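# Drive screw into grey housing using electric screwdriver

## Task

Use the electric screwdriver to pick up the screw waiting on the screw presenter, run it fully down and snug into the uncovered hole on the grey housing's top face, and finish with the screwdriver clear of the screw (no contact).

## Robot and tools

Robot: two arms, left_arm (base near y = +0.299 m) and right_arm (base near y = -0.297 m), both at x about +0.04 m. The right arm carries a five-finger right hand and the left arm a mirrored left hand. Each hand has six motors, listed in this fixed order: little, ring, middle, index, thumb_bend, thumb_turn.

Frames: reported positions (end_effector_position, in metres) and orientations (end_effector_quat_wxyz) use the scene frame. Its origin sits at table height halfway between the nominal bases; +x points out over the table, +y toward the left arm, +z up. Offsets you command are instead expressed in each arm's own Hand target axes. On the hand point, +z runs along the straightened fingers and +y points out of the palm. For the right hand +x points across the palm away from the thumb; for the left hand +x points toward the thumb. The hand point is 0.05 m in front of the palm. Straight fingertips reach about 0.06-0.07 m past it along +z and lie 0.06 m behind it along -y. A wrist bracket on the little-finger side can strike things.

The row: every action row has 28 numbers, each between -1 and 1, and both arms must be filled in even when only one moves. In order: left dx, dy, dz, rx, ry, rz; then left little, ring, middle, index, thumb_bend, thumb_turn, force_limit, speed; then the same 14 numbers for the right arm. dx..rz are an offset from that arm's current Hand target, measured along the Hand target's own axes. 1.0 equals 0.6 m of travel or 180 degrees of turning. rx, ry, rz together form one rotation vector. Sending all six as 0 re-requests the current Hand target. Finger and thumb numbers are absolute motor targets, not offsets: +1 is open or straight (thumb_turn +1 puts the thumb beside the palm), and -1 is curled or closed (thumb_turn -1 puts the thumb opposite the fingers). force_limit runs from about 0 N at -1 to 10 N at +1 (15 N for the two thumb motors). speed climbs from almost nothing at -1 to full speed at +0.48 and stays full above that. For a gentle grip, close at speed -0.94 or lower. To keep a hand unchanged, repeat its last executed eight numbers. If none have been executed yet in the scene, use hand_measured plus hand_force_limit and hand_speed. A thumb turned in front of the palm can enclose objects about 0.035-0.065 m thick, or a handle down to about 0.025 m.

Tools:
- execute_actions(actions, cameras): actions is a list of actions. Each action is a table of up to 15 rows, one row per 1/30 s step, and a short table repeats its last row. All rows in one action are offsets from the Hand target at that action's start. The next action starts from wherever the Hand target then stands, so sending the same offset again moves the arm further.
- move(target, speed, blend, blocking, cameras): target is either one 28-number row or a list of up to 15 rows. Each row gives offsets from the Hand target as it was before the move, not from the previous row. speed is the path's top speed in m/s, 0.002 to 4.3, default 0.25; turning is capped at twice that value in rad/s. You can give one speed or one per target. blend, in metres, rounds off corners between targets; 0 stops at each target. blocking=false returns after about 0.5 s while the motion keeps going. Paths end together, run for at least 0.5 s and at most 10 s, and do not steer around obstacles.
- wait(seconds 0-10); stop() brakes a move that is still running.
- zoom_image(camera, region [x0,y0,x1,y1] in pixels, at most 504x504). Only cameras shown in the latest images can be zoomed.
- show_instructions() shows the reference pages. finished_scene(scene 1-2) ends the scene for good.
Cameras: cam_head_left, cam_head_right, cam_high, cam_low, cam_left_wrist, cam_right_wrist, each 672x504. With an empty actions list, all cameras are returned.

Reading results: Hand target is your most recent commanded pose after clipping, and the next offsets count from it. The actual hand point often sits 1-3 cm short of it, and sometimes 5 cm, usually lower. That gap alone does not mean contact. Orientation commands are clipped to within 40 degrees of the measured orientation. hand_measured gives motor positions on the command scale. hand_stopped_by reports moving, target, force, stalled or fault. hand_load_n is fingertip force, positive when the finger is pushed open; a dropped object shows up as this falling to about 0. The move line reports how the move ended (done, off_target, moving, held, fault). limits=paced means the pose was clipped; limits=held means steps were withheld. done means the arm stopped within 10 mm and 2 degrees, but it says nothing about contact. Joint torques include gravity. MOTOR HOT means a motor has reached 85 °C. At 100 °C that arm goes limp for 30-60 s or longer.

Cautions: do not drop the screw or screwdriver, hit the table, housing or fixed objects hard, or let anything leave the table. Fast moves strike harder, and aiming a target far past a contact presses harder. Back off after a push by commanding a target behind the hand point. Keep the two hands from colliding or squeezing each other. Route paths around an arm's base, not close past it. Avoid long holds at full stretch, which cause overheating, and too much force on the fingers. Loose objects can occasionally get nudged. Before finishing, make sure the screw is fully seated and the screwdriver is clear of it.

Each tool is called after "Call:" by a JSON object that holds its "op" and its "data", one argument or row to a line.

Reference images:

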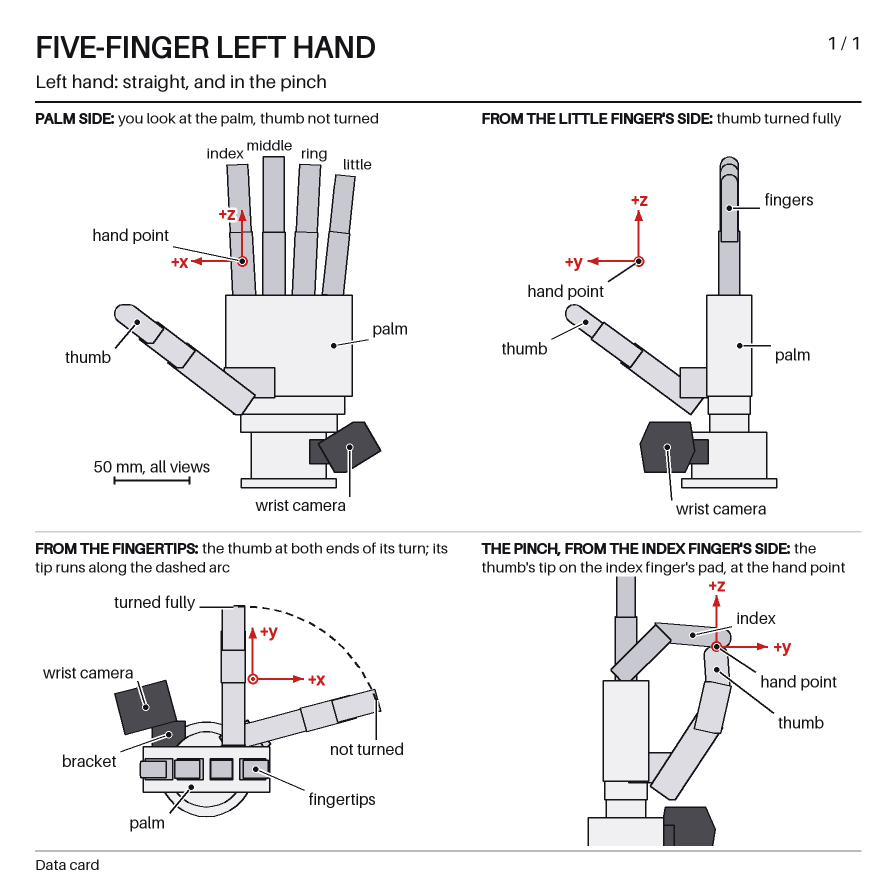

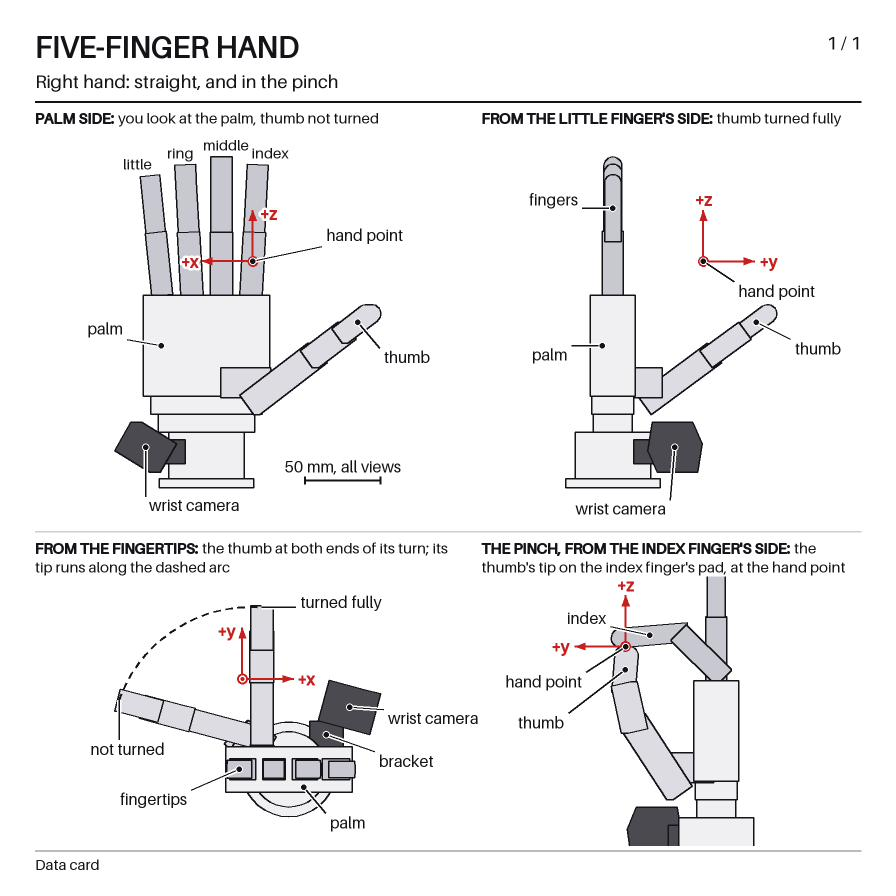

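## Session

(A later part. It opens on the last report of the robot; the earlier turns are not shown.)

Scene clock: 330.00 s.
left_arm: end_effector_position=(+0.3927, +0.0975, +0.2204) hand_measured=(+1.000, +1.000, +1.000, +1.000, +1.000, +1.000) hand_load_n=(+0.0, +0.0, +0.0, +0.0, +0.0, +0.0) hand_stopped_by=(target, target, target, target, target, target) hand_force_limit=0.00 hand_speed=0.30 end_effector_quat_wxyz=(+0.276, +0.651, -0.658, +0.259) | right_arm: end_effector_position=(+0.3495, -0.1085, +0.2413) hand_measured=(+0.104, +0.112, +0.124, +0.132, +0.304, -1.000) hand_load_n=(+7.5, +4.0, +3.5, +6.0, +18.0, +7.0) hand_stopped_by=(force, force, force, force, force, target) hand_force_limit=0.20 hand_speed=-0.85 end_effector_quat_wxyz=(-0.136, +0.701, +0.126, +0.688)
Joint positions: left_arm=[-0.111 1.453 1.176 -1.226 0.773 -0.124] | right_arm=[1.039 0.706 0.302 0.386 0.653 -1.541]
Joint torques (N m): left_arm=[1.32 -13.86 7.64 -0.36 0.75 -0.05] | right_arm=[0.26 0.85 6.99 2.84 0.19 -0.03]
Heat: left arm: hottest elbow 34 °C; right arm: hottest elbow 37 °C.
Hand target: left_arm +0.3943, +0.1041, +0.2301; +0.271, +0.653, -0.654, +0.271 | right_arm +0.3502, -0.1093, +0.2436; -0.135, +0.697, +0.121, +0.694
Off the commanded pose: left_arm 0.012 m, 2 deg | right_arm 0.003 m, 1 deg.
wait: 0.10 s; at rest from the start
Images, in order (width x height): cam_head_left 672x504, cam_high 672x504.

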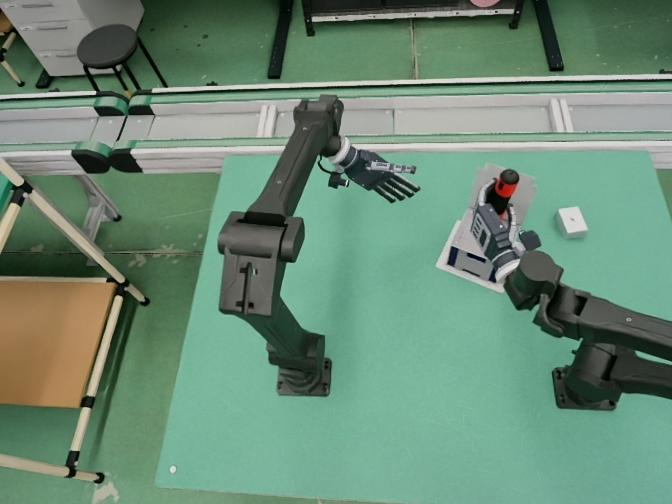

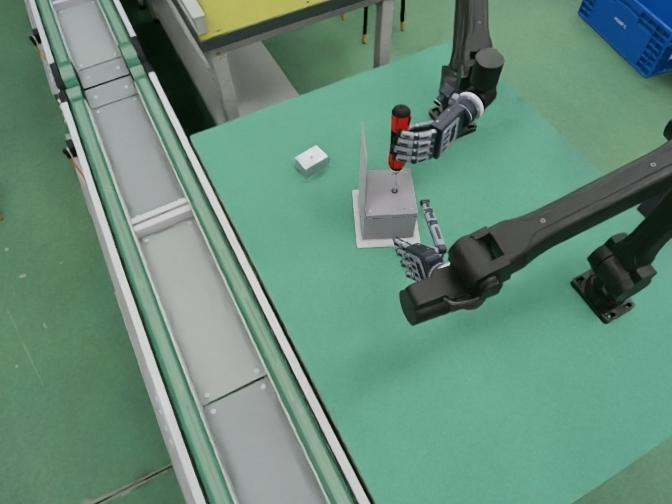

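Call:
{"op": "move", "data": {
  "target": [0,0,0,0,0,0,1,1,1,1,1,1,0,0.3,-0.007,-0.0179,0.0087,-0.0001,-0.0057,-0.0149,-0.2,-0.2,-0.2,-0.2,0.05,-1,0.2,-0.85],
  "speed": 0.04,
  "cameras": ["cam_high","cam_left_wrist","cam_head_left"]
}}

Call:
{"op": "zoom_image", "data": {
  "camera": "cam_left_wrist",
  "region": [316, 150, 352, 186]
}}

Call:
{"op": "zoom_image", "data": {
  "camera": "cam_high",
  "region": [375, 150, 415, 205]
}}

Call:
{"op": "zoom_image", "data": {
  "camera": "cam_head_left",
  "region": [480, 150, 540, 210]
}}

Scene clock: 336.73 s.
left_arm: end_effector_position=(+0.3927, +0.0975, +0.2204) hand_measured=(+1.000, +1.000, +1.000, +1.000, +1.000, +1.000) hand_load_n=(-0.5, +0.0, +0.0, +0.0, -0.5, +0.0) hand_stopped_by=(target, target, target, target, target, target) hand_force_limit=0.00 hand_speed=0.30 end_effector_quat_wxyz=(+0.276, +0.651, -0.658, +0.259) | right_arm: end_effector_position=(+0.3498, -0.1013, +0.2323) hand_measured=(+0.104, +0.112, +0.124, +0.132, +0.304, -1.000) hand_load_n=(+7.5, +4.0, +3.0, +5.5, +18.0, +6.5) hand_stopped_by=(force, force, force, force, force, target) hand_force_limit=0.20 hand_speed=-0.85 end_effector_quat_wxyz=(-0.113, +0.704, +0.145, +0.686)
Joint positions: left_arm=[-0.111 1.453 1.176 -1.226 0.773 -0.124] | right_arm=[1.063 0.769 0.302 0.424 0.684 -1.582]
Joint torques (N m): left_arm=[1.38 -13.27 7.64 -0.31 0.72 -0.02] | right_arm=[0.67 0.32 7.95 2.36 0.17 0.01]
Heat: left arm: hottest elbow 34 °C; right arm: hottest elbow 36 °C.
Hand target: left_arm +0.3943, +0.1041, +0.2301; +0.271, +0.653, -0.654, +0.271 | right_arm +0.3512, -0.0973, +0.2396; -0.117, +0.700, +0.139, +0.690
Off the commanded pose: left_arm 0.012 m, 2 deg | right_arm 0.008 m, 1 deg.
move: off_target (left_arm)
Images, in order (width x height): cam_head_left 672x504, cam_high 672x504, cam_left_wrist 672x504.

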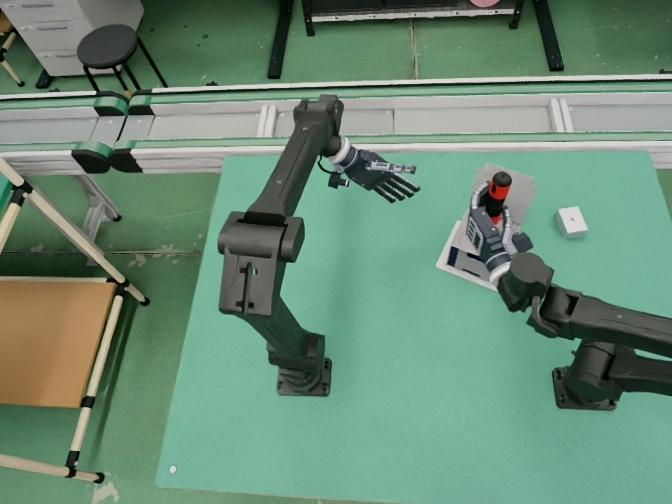

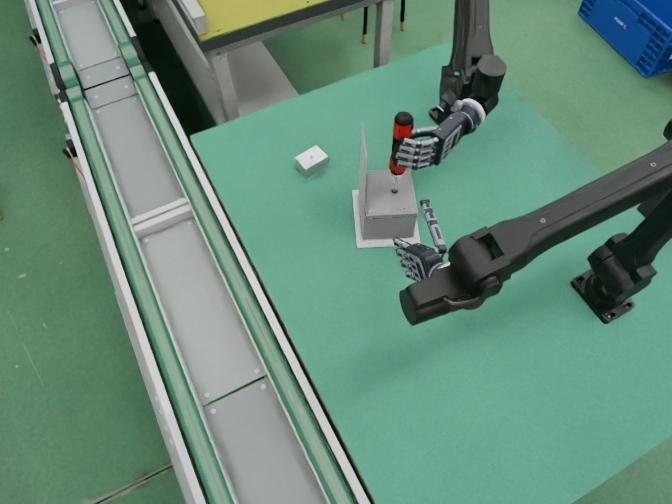

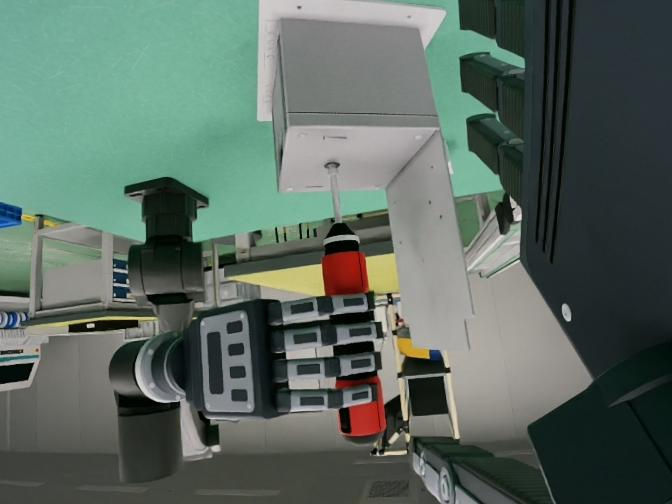

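Scaled by 14.000.

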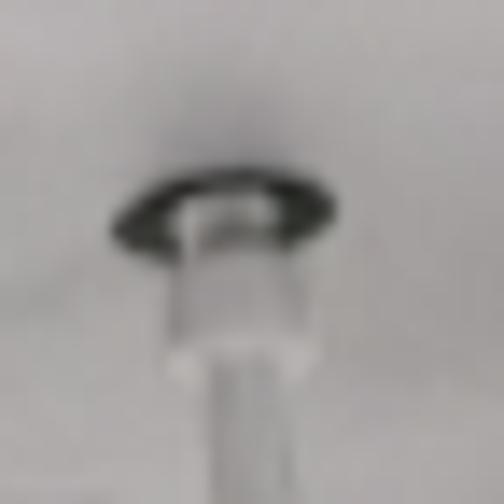

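Scaled by 9.164.

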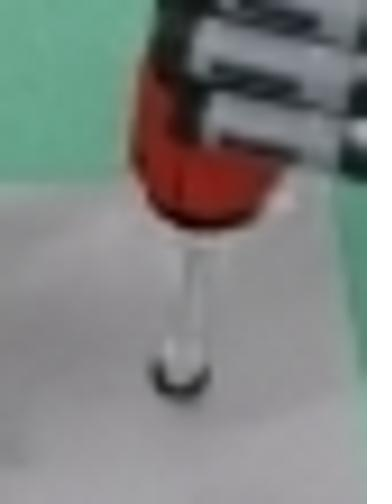

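Scaled by 8.400.

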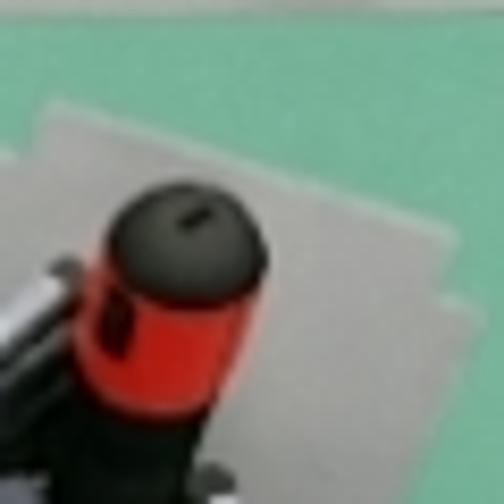

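Call:
{"op": "move", "data": {
  "target": [0,0,0,0,0,0,1,1,1,1,1,1,0,0.3,-0.0167,-0.0005,-0.001,0,-0.003,0.001,-0.2,-0.2,-0.2,-0.2,0.05,-1,0.2,-0.85],
  "speed": 0.04,
  "cameras": ["cam_high","cam_left_wrist","cam_head_left"]
}}

Call:
{"op": "zoom_image", "data": {
  "camera": "cam_left_wrist",
  "region": [316, 150, 352, 186]
}}

Call:
{"op": "zoom_image", "data": {
  "camera": "cam_head_left",
  "region": [480, 150, 540, 210]
}}

Scene clock: 339.47 s.
left_arm: end_effector_position=(+0.3927, +0.0975, +0.2204) hand_measured=(+1.000, +1.000, +1.000, +1.000, +1.000, +1.000) hand_load_n=(+0.0, +0.0, +0.0, +0.0, +0.0, +0.0) hand_stopped_by=(target, target, target, target, target, target) hand_force_limit=0.00 hand_speed=0.30 end_effector_quat_wxyz=(+0.276, +0.651, -0.658, +0.259) | right_arm: end_effector_position=(+0.3525, -0.1046, +0.2233) hand_measured=(+0.104, +0.112, +0.124, +0.132, +0.300, -1.000) hand_load_n=(+0.0, +0.0, +0.0, +0.0, +0.5, +0.0) hand_stopped_by=(force, force, force, force, force, target) hand_force_limit=0.20 hand_speed=-0.85 end_effector_quat_wxyz=(-0.101, +0.712, +0.143, +0.680)
Joint positions: left_arm=[-0.111 1.453 1.176 -1.226 0.773 -0.124] | right_arm=[1.054 0.794 0.299 0.425 0.695 -1.576]
Joint torques (N m): left_arm=[1.38 -13.39 7.66 -0.39 0.74 -0.03] | right_arm=[0.79 -0.5 7.06 2.99 0.08 0.1]
Heat: left arm: hottest elbow 34 °C; right arm: hottest elbow 36 °C.
Hand target: left_arm +0.3943, +0.1041, +0.2301; +0.271, +0.653, -0.654, +0.271 | right_arm +0.3505, -0.0975, +0.2296; -0.118, +0.704, +0.138, +0.687
Off the commanded pose: left_arm 0.012 m, 2 deg | right_arm 0.010 m, 2 deg.
move: off_target (left_arm)
Images, in order (width x height): cam_head_left 672x504, cam_high 672x504, cam_left_wrist 672x504.

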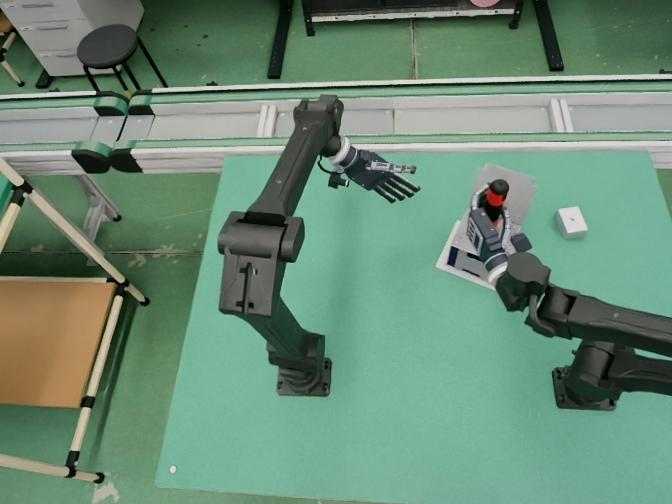

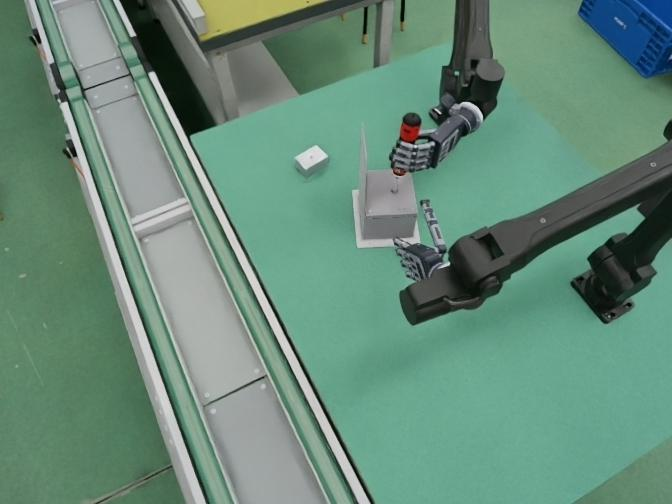

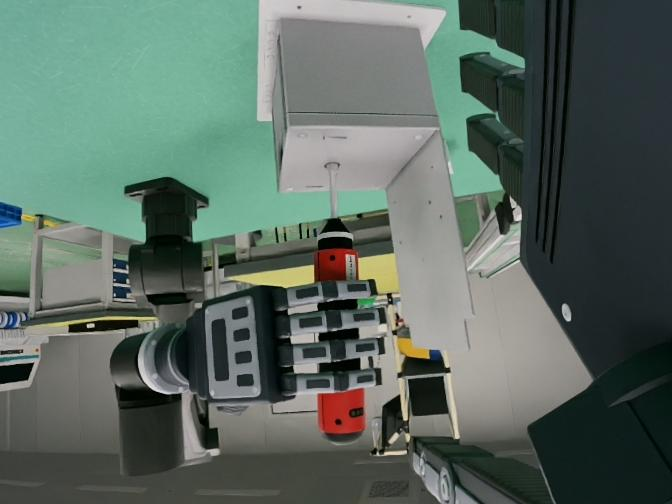

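Scaled by 14.000.

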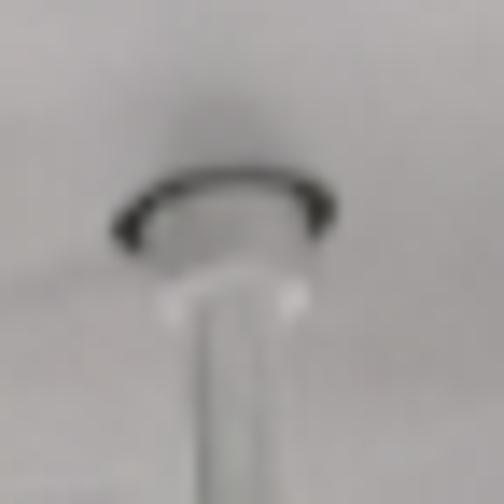

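Scaled by 8.400.

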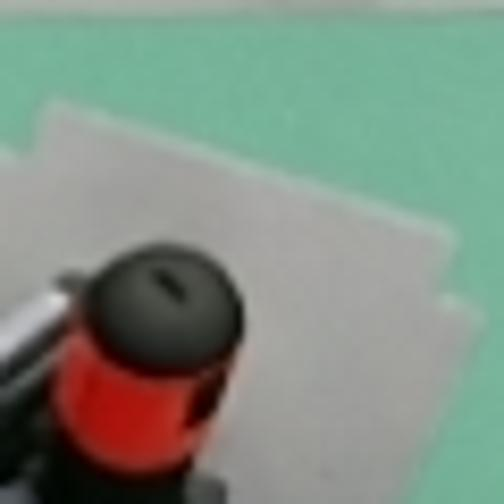

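Call:
{"op": "move", "data": {
  "target": [0,0,0,0,0,0,1,1,1,1,1,1,0,0.3,0,0,0,0,0,0,-0.3,-0.3,-0.3,-0.3,-0.05,-1,0.2,-0.85],
  "speed": 0.04,
  "cameras": ["cam_high","cam_left_wrist","cam_head_left","cam_right_wrist"]
}}

Call:
{"op": "zoom_image", "data": {
  "camera": "cam_left_wrist",
  "region": [270, 150, 430, 460]
}}

Call:
{"op": "zoom_image", "data": {
  "camera": "cam_head_left",
  "region": [450, 150, 550, 250]
}}

Scene clock: 343.17 s.
left_arm: end_effector_position=(+0.3927, +0.0975, +0.2204) hand_measured=(+1.000, +1.000, +1.000, +1.000, +1.000, +1.000) hand_load_n=(+0.0, +0.0, +0.0, +0.0, +0.0, +0.0) hand_stopped_by=(target, target, target, target, target, target) hand_force_limit=0.00 hand_speed=0.30 end_effector_quat_wxyz=(+0.276, +0.651, -0.658, +0.259) | right_arm: end_effector_position=(+0.3521, -0.1044, +0.2216) hand_measured=(-0.088, -0.038, +0.016, +0.092, +0.278, -1.000) hand_load_n=(+0.0, +0.0, +0.5, +0.5, +0.5, +0.0) hand_stopped_by=(force, force, force, force, force, target) hand_force_limit=0.20 hand_speed=-0.85 end_effector_quat_wxyz=(-0.104, +0.712, +0.142, +0.680)
Joint positions: left_arm=[-0.111 1.453 1.176 -1.226 0.773 -0.124] | right_arm=[1.054 0.794 0.296 0.427 0.692 -1.57]
Joint torques (N m): left_arm=[1.2 -13.63 7.71 -0.23 0.76 -0.03] | right_arm=[0.79 -0.5 7.19 2.95 -0.05 0.04]
Heat: left arm: hottest elbow 34 °C; right arm: hottest elbow 36 °C.
Hand target: left_arm +0.3943, +0.1041, +0.2301; +0.271, +0.653, -0.654, +0.271 | right_arm +0.3505, -0.0975, +0.2296; -0.118, +0.704, +0.138, +0.687
Off the commanded pose: left_arm 0.012 m, 2 deg | right_arm 0.011 m, 2 deg.
move: off_target (left_arm, right_arm)
Images, in order (width x height): cam_head_left 672x504, cam_high 672x504, cam_left_wrist 672x504, cam_right_wrist 672x504.

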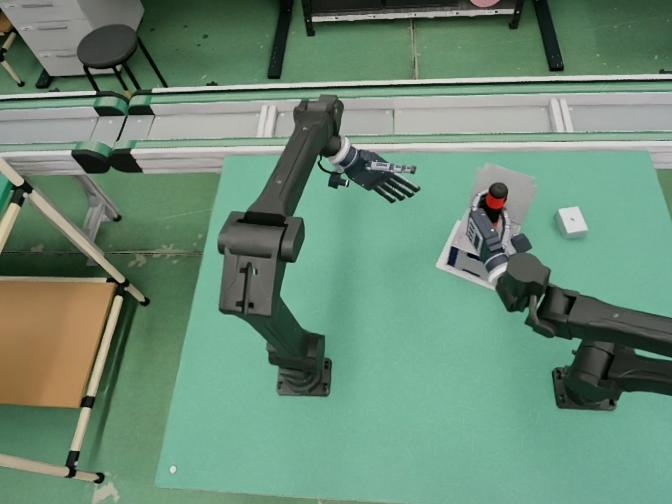

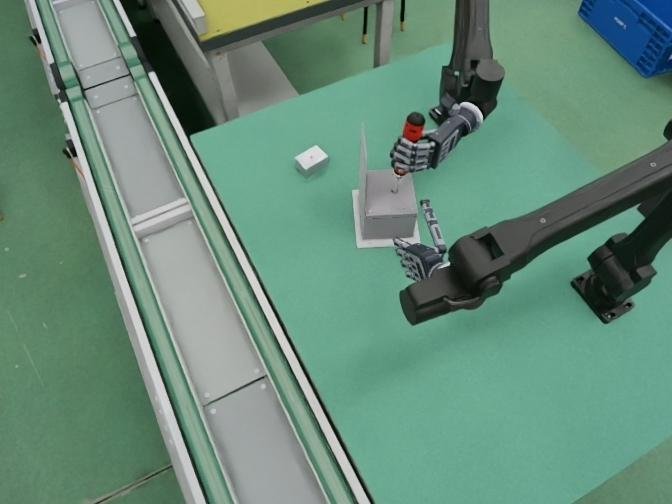

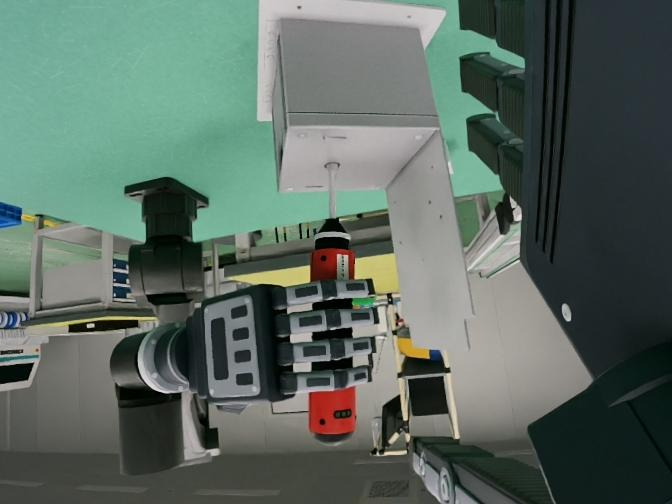

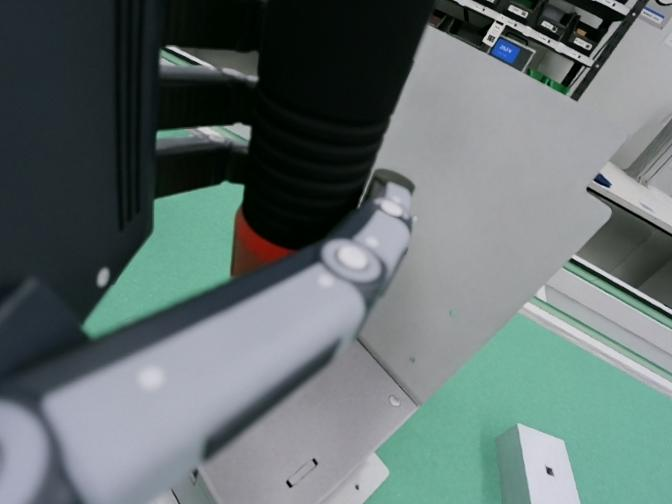

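Scaled by 1.626.

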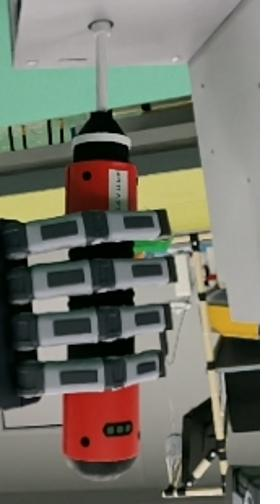

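Scaled by 5.040.

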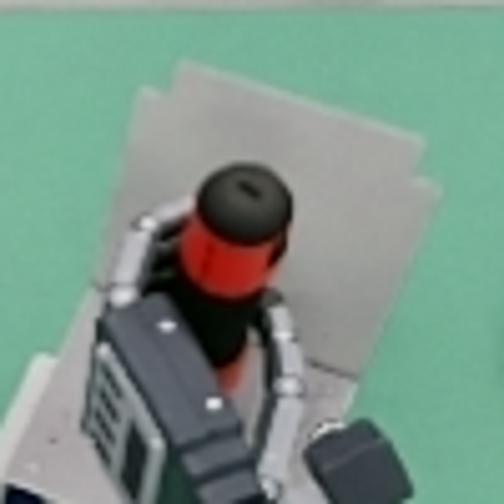

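Call:
{"op": "move", "data": {
  "target": [0,0,0,0,0,0,1,1,1,1,1,1,0,0.3,0.007,0.0012,0.0208,0,0,0,-0.3,-0.3,-0.3,-0.3,-0.05,-1,0.2,-0.85],
  "speed": 0.05,
  "cameras": ["cam_high","cam_left_wrist","cam_head_left"]
}}

Call:
{"op": "zoom_image", "data": {
  "camera": "cam_left_wrist",
  "region": [270, 150, 430, 460]
}}

Call:
{"op": "zoom_image", "data": {
  "camera": "cam_high",
  "region": [360, 85, 440, 195]
}}

Scene clock: 348.93 s.
left_arm: end_effector_position=(+0.3927, +0.0975, +0.2204) hand_measured=(+1.000, +1.000, +1.000, +1.000, +1.000, +1.000) hand_load_n=(+0.0, +0.0, +0.0, +0.0, +0.0, +0.0) hand_stopped_by=(target, target, target, target, target, target) hand_force_limit=0.00 hand_speed=0.30 end_effector_quat_wxyz=(+0.276, +0.651, -0.658, +0.259) | right_arm: end_effector_position=(+0.3563, -0.1013, +0.2135) hand_measured=(-0.088, -0.038, +0.016, +0.092, +0.278, -1.000) hand_load_n=(+0.5, +0.0, +0.0, +0.0, +1.0, +0.0) hand_stopped_by=(force, force, force, force, force, target) hand_force_limit=0.20 hand_speed=-0.85 end_effector_quat_wxyz=(-0.098, +0.716, +0.156, +0.673)
Joint positions: left_arm=[-0.111 1.453 1.176 -1.226 0.773 -0.124] | right_arm=[1.04 0.826 0.296 0.435 0.667 -1.581]
Joint torques (N m): left_arm=[1.55 -13.22 7.54 -0.21 0.74 -0.04] | right_arm=[-1.32 -0.62 8.75 3.11 -0.17 0.02]
Heat: left arm: hottest elbow 34 °C; right arm: hottest elbow 36 °C.
Hand target: left_arm +0.3943, +0.1041, +0.2301; +0.271, +0.653, -0.654, +0.271 | right_arm +0.3625, -0.0936, +0.2335; -0.118, +0.704, +0.138, +0.687
Off the commanded pose: left_arm 0.012 m, 2 deg | right_arm 0.022 m, 4 deg.
move: off_target (left_arm, right_arm)
Images, in order (width x height): cam_head_left 672x504, cam_high 672x504, cam_left_wrist 672x504.

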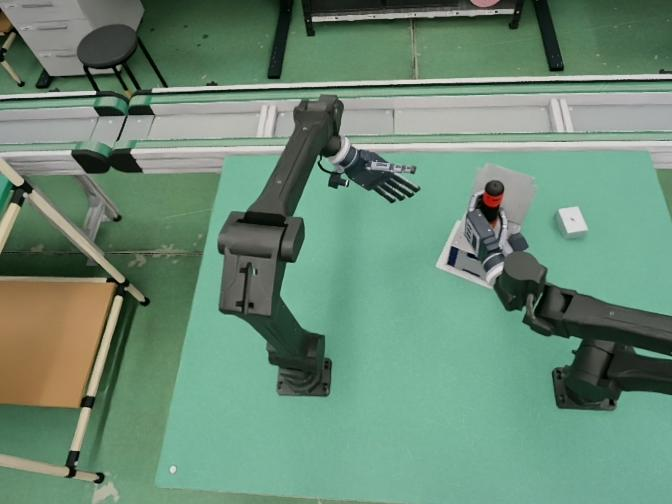

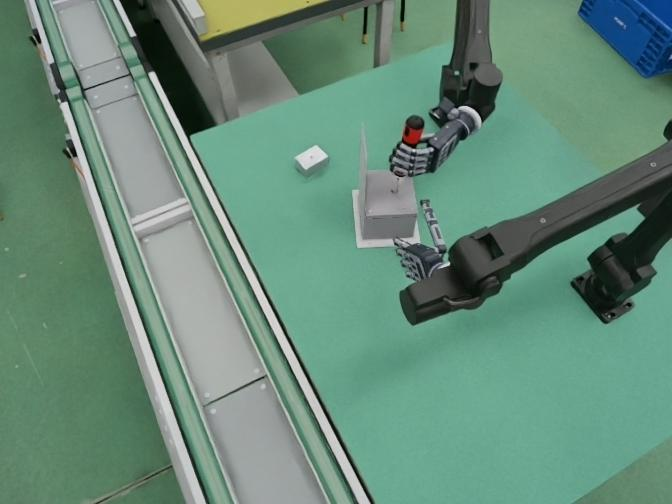

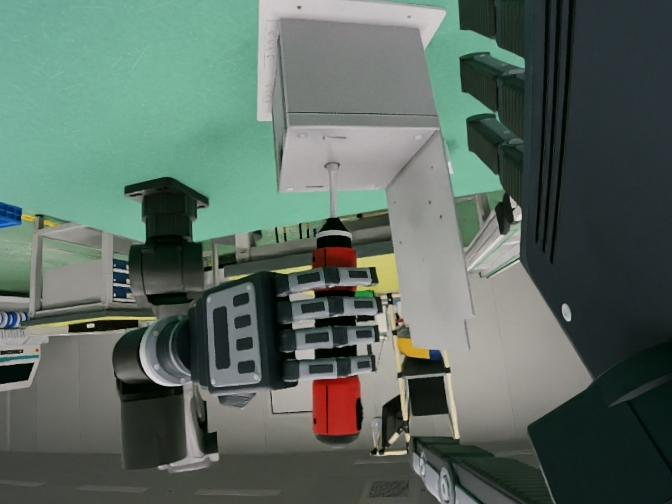

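Scaled by 1.626.

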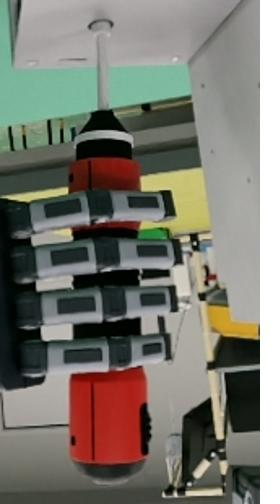

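Scaled by 4.582.

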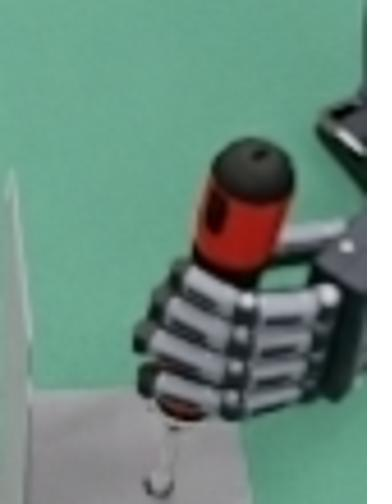

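Call:
{"op": "move", "data": {
  "target": [0,0,0,0,0,0,1,1,1,1,1,1,0,0.3,-0.0009,0.036,0.0058,0,0,0,-0.3,-0.3,-0.3,-0.3,-0.05,-1,0.2,-0.85],
  "speed": 0.05,
  "cameras": ["cam_high","cam_left_wrist","cam_head_left"]
}}

Call:
{"op": "zoom_image", "data": {
  "camera": "cam_left_wrist",
  "region": [270, 150, 430, 460]
}}

Call:
{"op": "zoom_image", "data": {
  "camera": "cam_high",
  "region": [360, 85, 440, 195]
}}

Scene clock: 353.77 s.
left_arm: end_effector_position=(+0.3927, +0.0975, +0.2204) hand_measured=(+1.000, +1.000, +1.000, +1.000, +1.000, +1.000) hand_load_n=(+0.0, -0.5, +0.0, +0.0, +0.0, +0.0) hand_stopped_by=(target, target, target, target, target, target) hand_force_limit=0.00 hand_speed=0.30 end_effector_quat_wxyz=(+0.276, +0.651, -0.658, +0.259) | right_arm: end_effector_position=(+0.3681, -0.1071, +0.2202) hand_measured=(-0.088, -0.038, +0.016, +0.092, +0.278, -1.000) hand_load_n=(+0.0, +0.0, +0.0, +0.0, +0.0, +0.0) hand_stopped_by=(force, force, force, force, force, target) hand_force_limit=0.20 hand_speed=-0.85 end_effector_quat_wxyz=(-0.119, +0.711, +0.152, +0.676)
Joint positions: left_arm=[-0.111 1.453 1.176 -1.226 0.773 -0.124] | right_arm=[0.963 0.798 0.296 0.435 0.566 -1.57]
Joint torques (N m): left_arm=[1.14 -13.45 7.57 -0.27 0.74 -0.03] | right_arm=[-1.79 -1.85 7.71 2.28 -0.05 -0.01]
Heat: left arm: hottest elbow 34 °C; right arm: hottest elbow 36 °C.
Hand target: left_arm +0.3943, +0.1041, +0.2301; +0.271, +0.653, -0.654, +0.271 | right_arm +0.3734, -0.1126, +0.2334; -0.118, +0.704, +0.138, +0.687
Off the commanded pose: left_arm 0.012 m, 2 deg | right_arm 0.015 m, 2 deg.
move: off_target (left_arm, right_arm)
Images, in order (width x height): cam_head_left 672x504, cam_high 672x504, cam_left_wrist 672x504.

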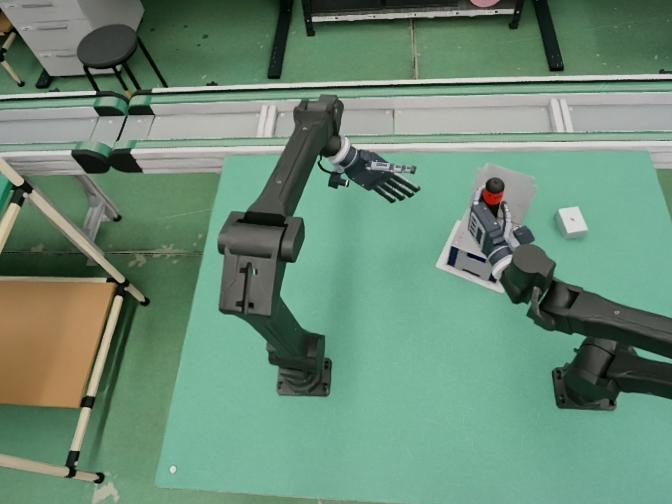

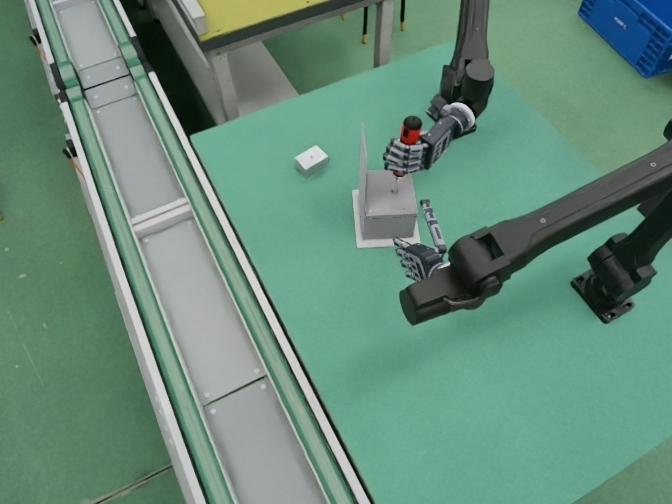

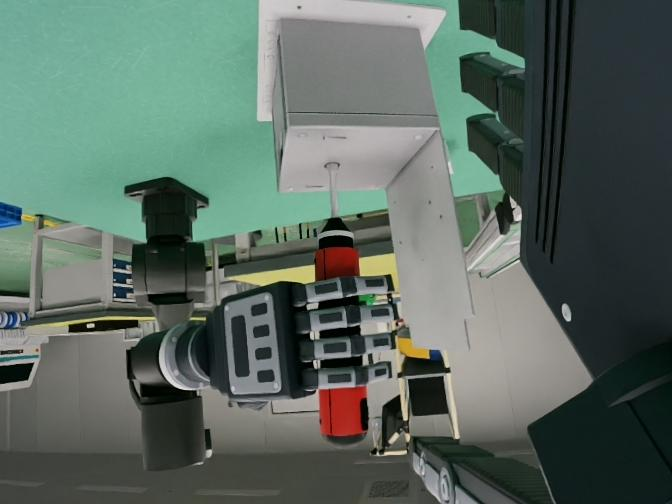

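Scaled by 1.626.

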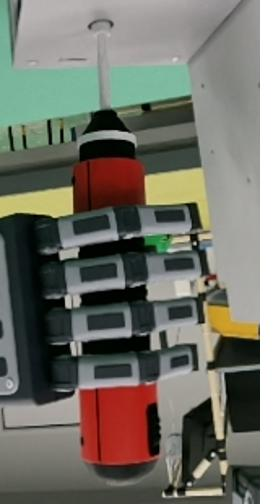

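Scaled by 4.582.

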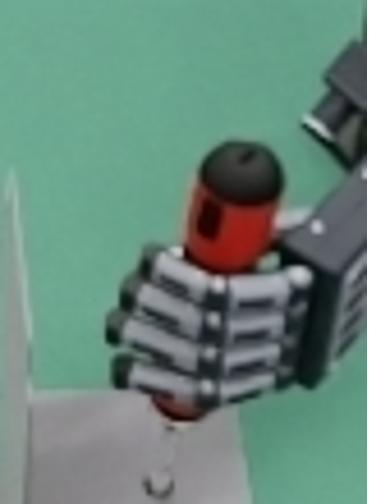

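Call:
{"op": "move", "data": {
  "target": [0,0,0,0,0,0,1,1,1,1,1,1,0,0.3,0,0,0,0,0,0,-0.97,-0.97,-0.97,-0.97,0.7,-1,0.3,-0.8],
  "speed": 0.05,
  "cameras": ["cam_high","cam_left_wrist","cam_head_left","cam_right_wrist"]
}}

Call:
{"op": "zoom_image", "data": {
  "camera": "cam_left_wrist",
  "region": [270, 150, 430, 460]
}}

Call:
{"op": "zoom_image", "data": {
  "camera": "cam_high",
  "region": [360, 85, 440, 195]
}}

Scene clock: 360.33 s.
left_arm: end_effector_position=(+0.3927, +0.0975, +0.2204) hand_measured=(+1.000, +1.000, +1.000, +1.000, +1.000, +1.000) hand_load_n=(+0.0, +0.0, +0.0, +0.0, +0.0, +0.0) hand_stopped_by=(target, target, target, target, target, target) hand_force_limit=0.00 hand_speed=0.30 end_effector_quat_wxyz=(+0.276, +0.651, -0.658, +0.259) | right_arm: end_effector_position=(+0.3722, -0.1152, +0.2206) hand_measured=(-0.970, -0.942, -0.850, -0.570, +0.700, -1.000) hand_load_n=(+0.0, +5.5, +0.5, +0.0, +0.0, +0.5) hand_stopped_by=(target, force, force, force, target, target) hand_force_limit=0.30 hand_speed=-0.80 end_effector_quat_wxyz=(-0.108, +0.713, +0.145, +0.678)
Joint positions: left_arm=[-0.111 1.453 1.176 -1.226 0.773 -0.124] | right_arm=[0.942 0.798 0.296 0.435 0.57 -1.576]
Joint torques (N m): left_arm=[1.44 -13.39 7.61 -0.32 0.77 -0.02] | right_arm=[-0.67 -1.85 7.69 2.26 0.02 -0.01]
Heat: left arm: hottest elbow 34 °C; right arm: hottest elbow 36 °C.
Hand target: left_arm +0.3943, +0.1041, +0.2301; +0.271, +0.653, -0.654, +0.271 | right_arm +0.3734, -0.1126, +0.2334; -0.118, +0.704, +0.138, +0.687
Off the commanded pose: left_arm 0.012 m, 2 deg | right_arm 0.013 m, 2 deg.
move: off_target (left_arm, right_arm)
Images, in order (width x height): cam_head_left 672x504, cam_high 672x504, cam_left_wrist 672x504, cam_right_wrist 672x504.

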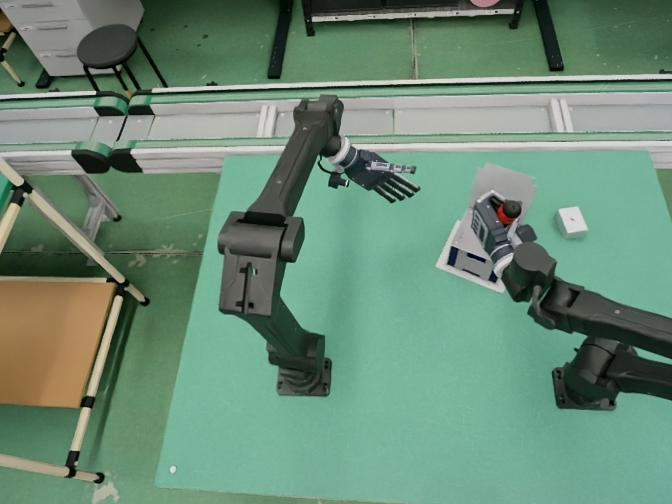

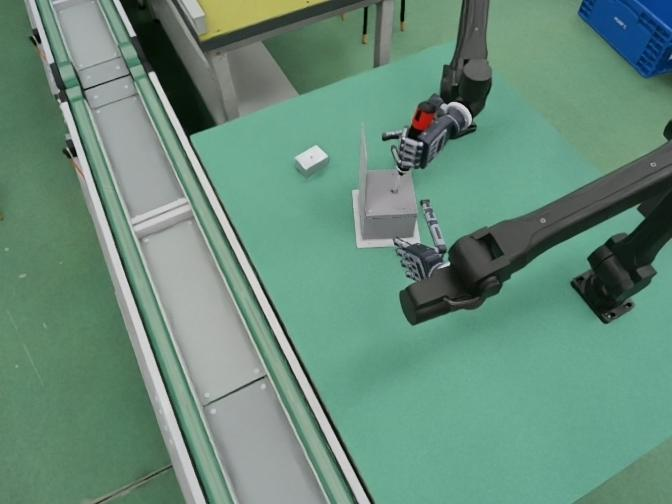

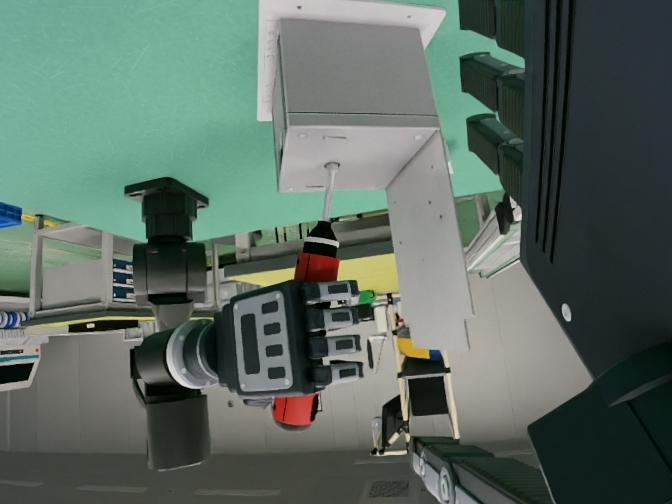

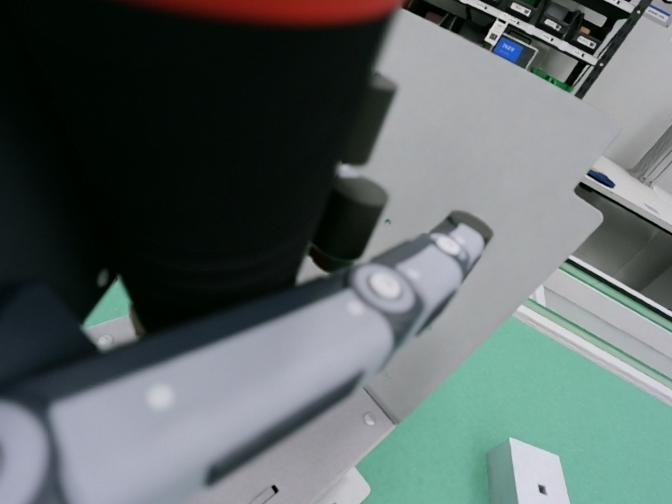

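Scaled by 1.626.

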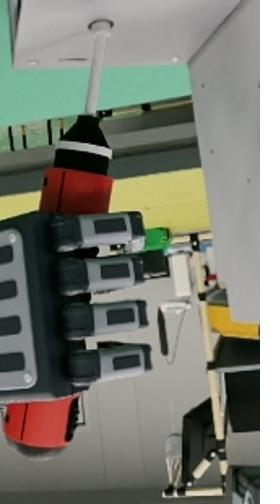

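Scaled by 4.582.

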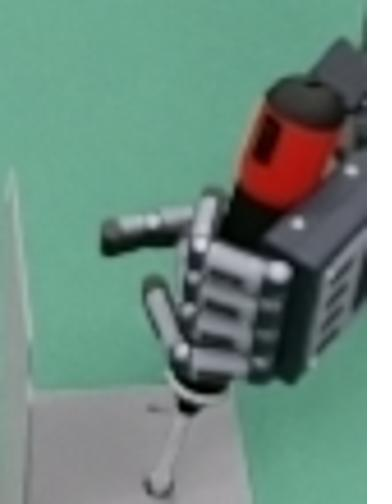

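Call:
{"op": "move", "data": {
  "target": [
    [0,0,0,0,0,0,1,1,1,1,1,1,0,0.3,0,0,0,0,0,0,-0.6,-0.6,-0.55,-0.35,0.7,-1,0.2,0],
    [0,0,0,0,0,0,1,1,1,1,1,1,0,0.3,0,0.03,0.0367,0,0,0,-0.6,-0.6,-0.55,-0.35,0.7,-1,0.2,0]
  ],
  "speed": 0.05,
  "cameras": ["cam_high","cam_left_wrist","cam_head_left","cam_right_wrist"]
}}

Call:
{"op": "zoom_image", "data": {
  "camera": "cam_left_wrist",
  "region": [270, 150, 430, 460]
}}

Call:
{"op": "zoom_image", "data": {
  "camera": "cam_high",
  "region": [360, 85, 440, 195]
}}

Scene clock: 375.23 s.
left_arm: end_effector_position=(+0.3927, +0.0975, +0.2204) hand_measured=(+1.000, +1.000, +1.000, +1.000, +1.000, +1.000) hand_load_n=(+0.0, +0.0, +0.0, +0.0, -0.5, +0.0) hand_stopped_by=(target, target, target, target, target, target) hand_force_limit=0.00 hand_speed=0.30 end_effector_quat_wxyz=(+0.276, +0.651, -0.658, +0.259) | right_arm: end_effector_position=(+0.3898, -0.1201, +0.2090) hand_measured=(-0.600, -0.600, -0.550, -0.350, +0.700, -1.000) hand_load_n=(-0.5, +0.0, +0.0, +0.0, +0.0, +0.5) hand_stopped_by=(target, target, target, target, target, target) hand_force_limit=0.20 hand_speed=0.00 end_effector_quat_wxyz=(-0.116, +0.720, +0.156, +0.666)
Joint positions: left_arm=[-0.111 1.453 1.176 -1.226 0.773 -0.124] | right_arm=[0.845 0.834 0.296 0.444 0.446 -1.57]
Joint torques (N m): left_arm=[1.61 -13.74 7.62 -0.29 0.74 -0.03] | right_arm=[-1.85 -0.97 8.83 3.26 -0.03 -0.06]
Heat: left arm: hottest elbow 34 °C; right arm: hottest elbow 35 °C.
Hand target: left_arm +0.3943, +0.1041, +0.2301; +0.271, +0.653, -0.654, +0.271 | right_arm +0.4004, -0.1216, +0.2332; -0.118, +0.704, +0.138, +0.687
Off the commanded pose: left_arm 0.012 m, 2 deg | right_arm 0.026 m, 4 deg.
move: off_target (left_arm, right_arm)
Images, in order (width x height): cam_head_left 672x504, cam_high 672x504, cam_left_wrist 672x504, cam_right_wrist 672x504.

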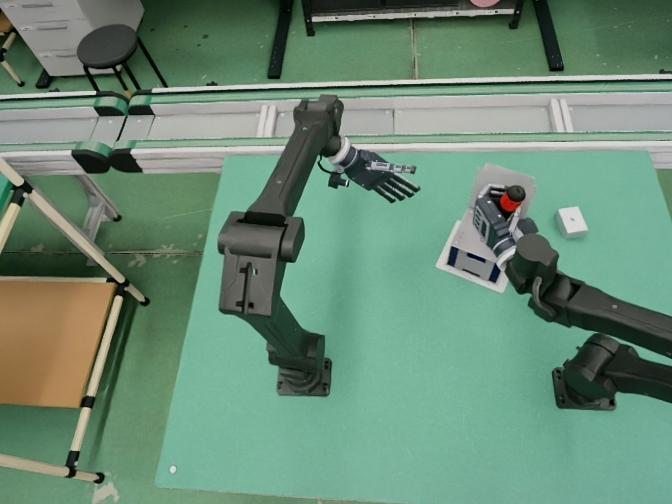

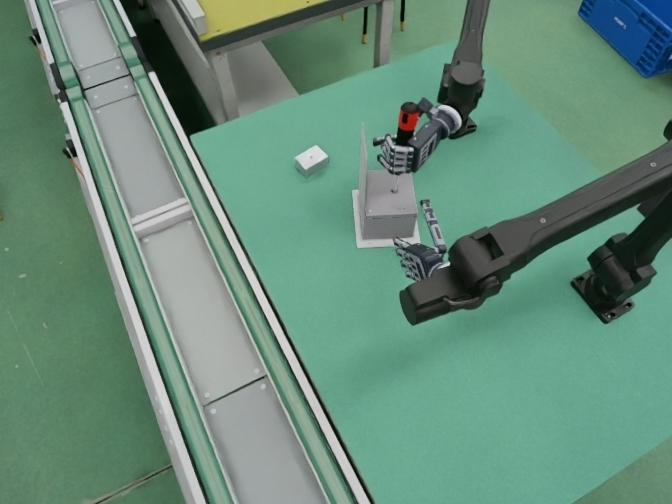

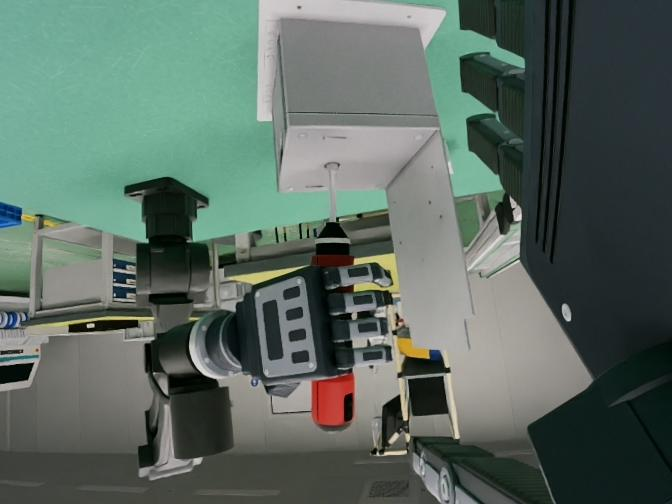

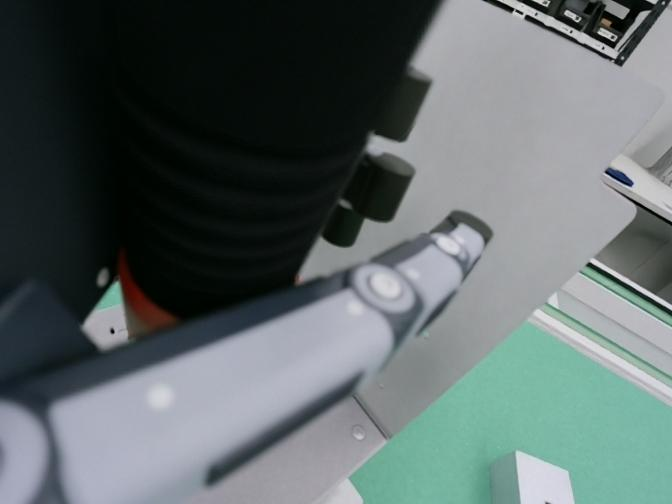

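Scaled by 1.626.

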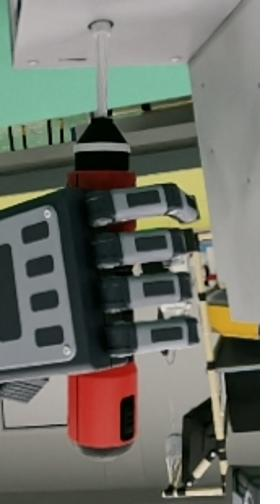

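Scaled by 4.582.

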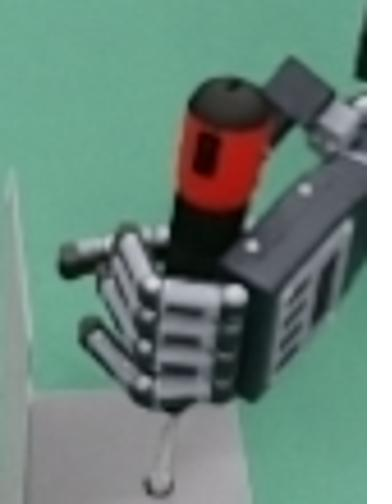

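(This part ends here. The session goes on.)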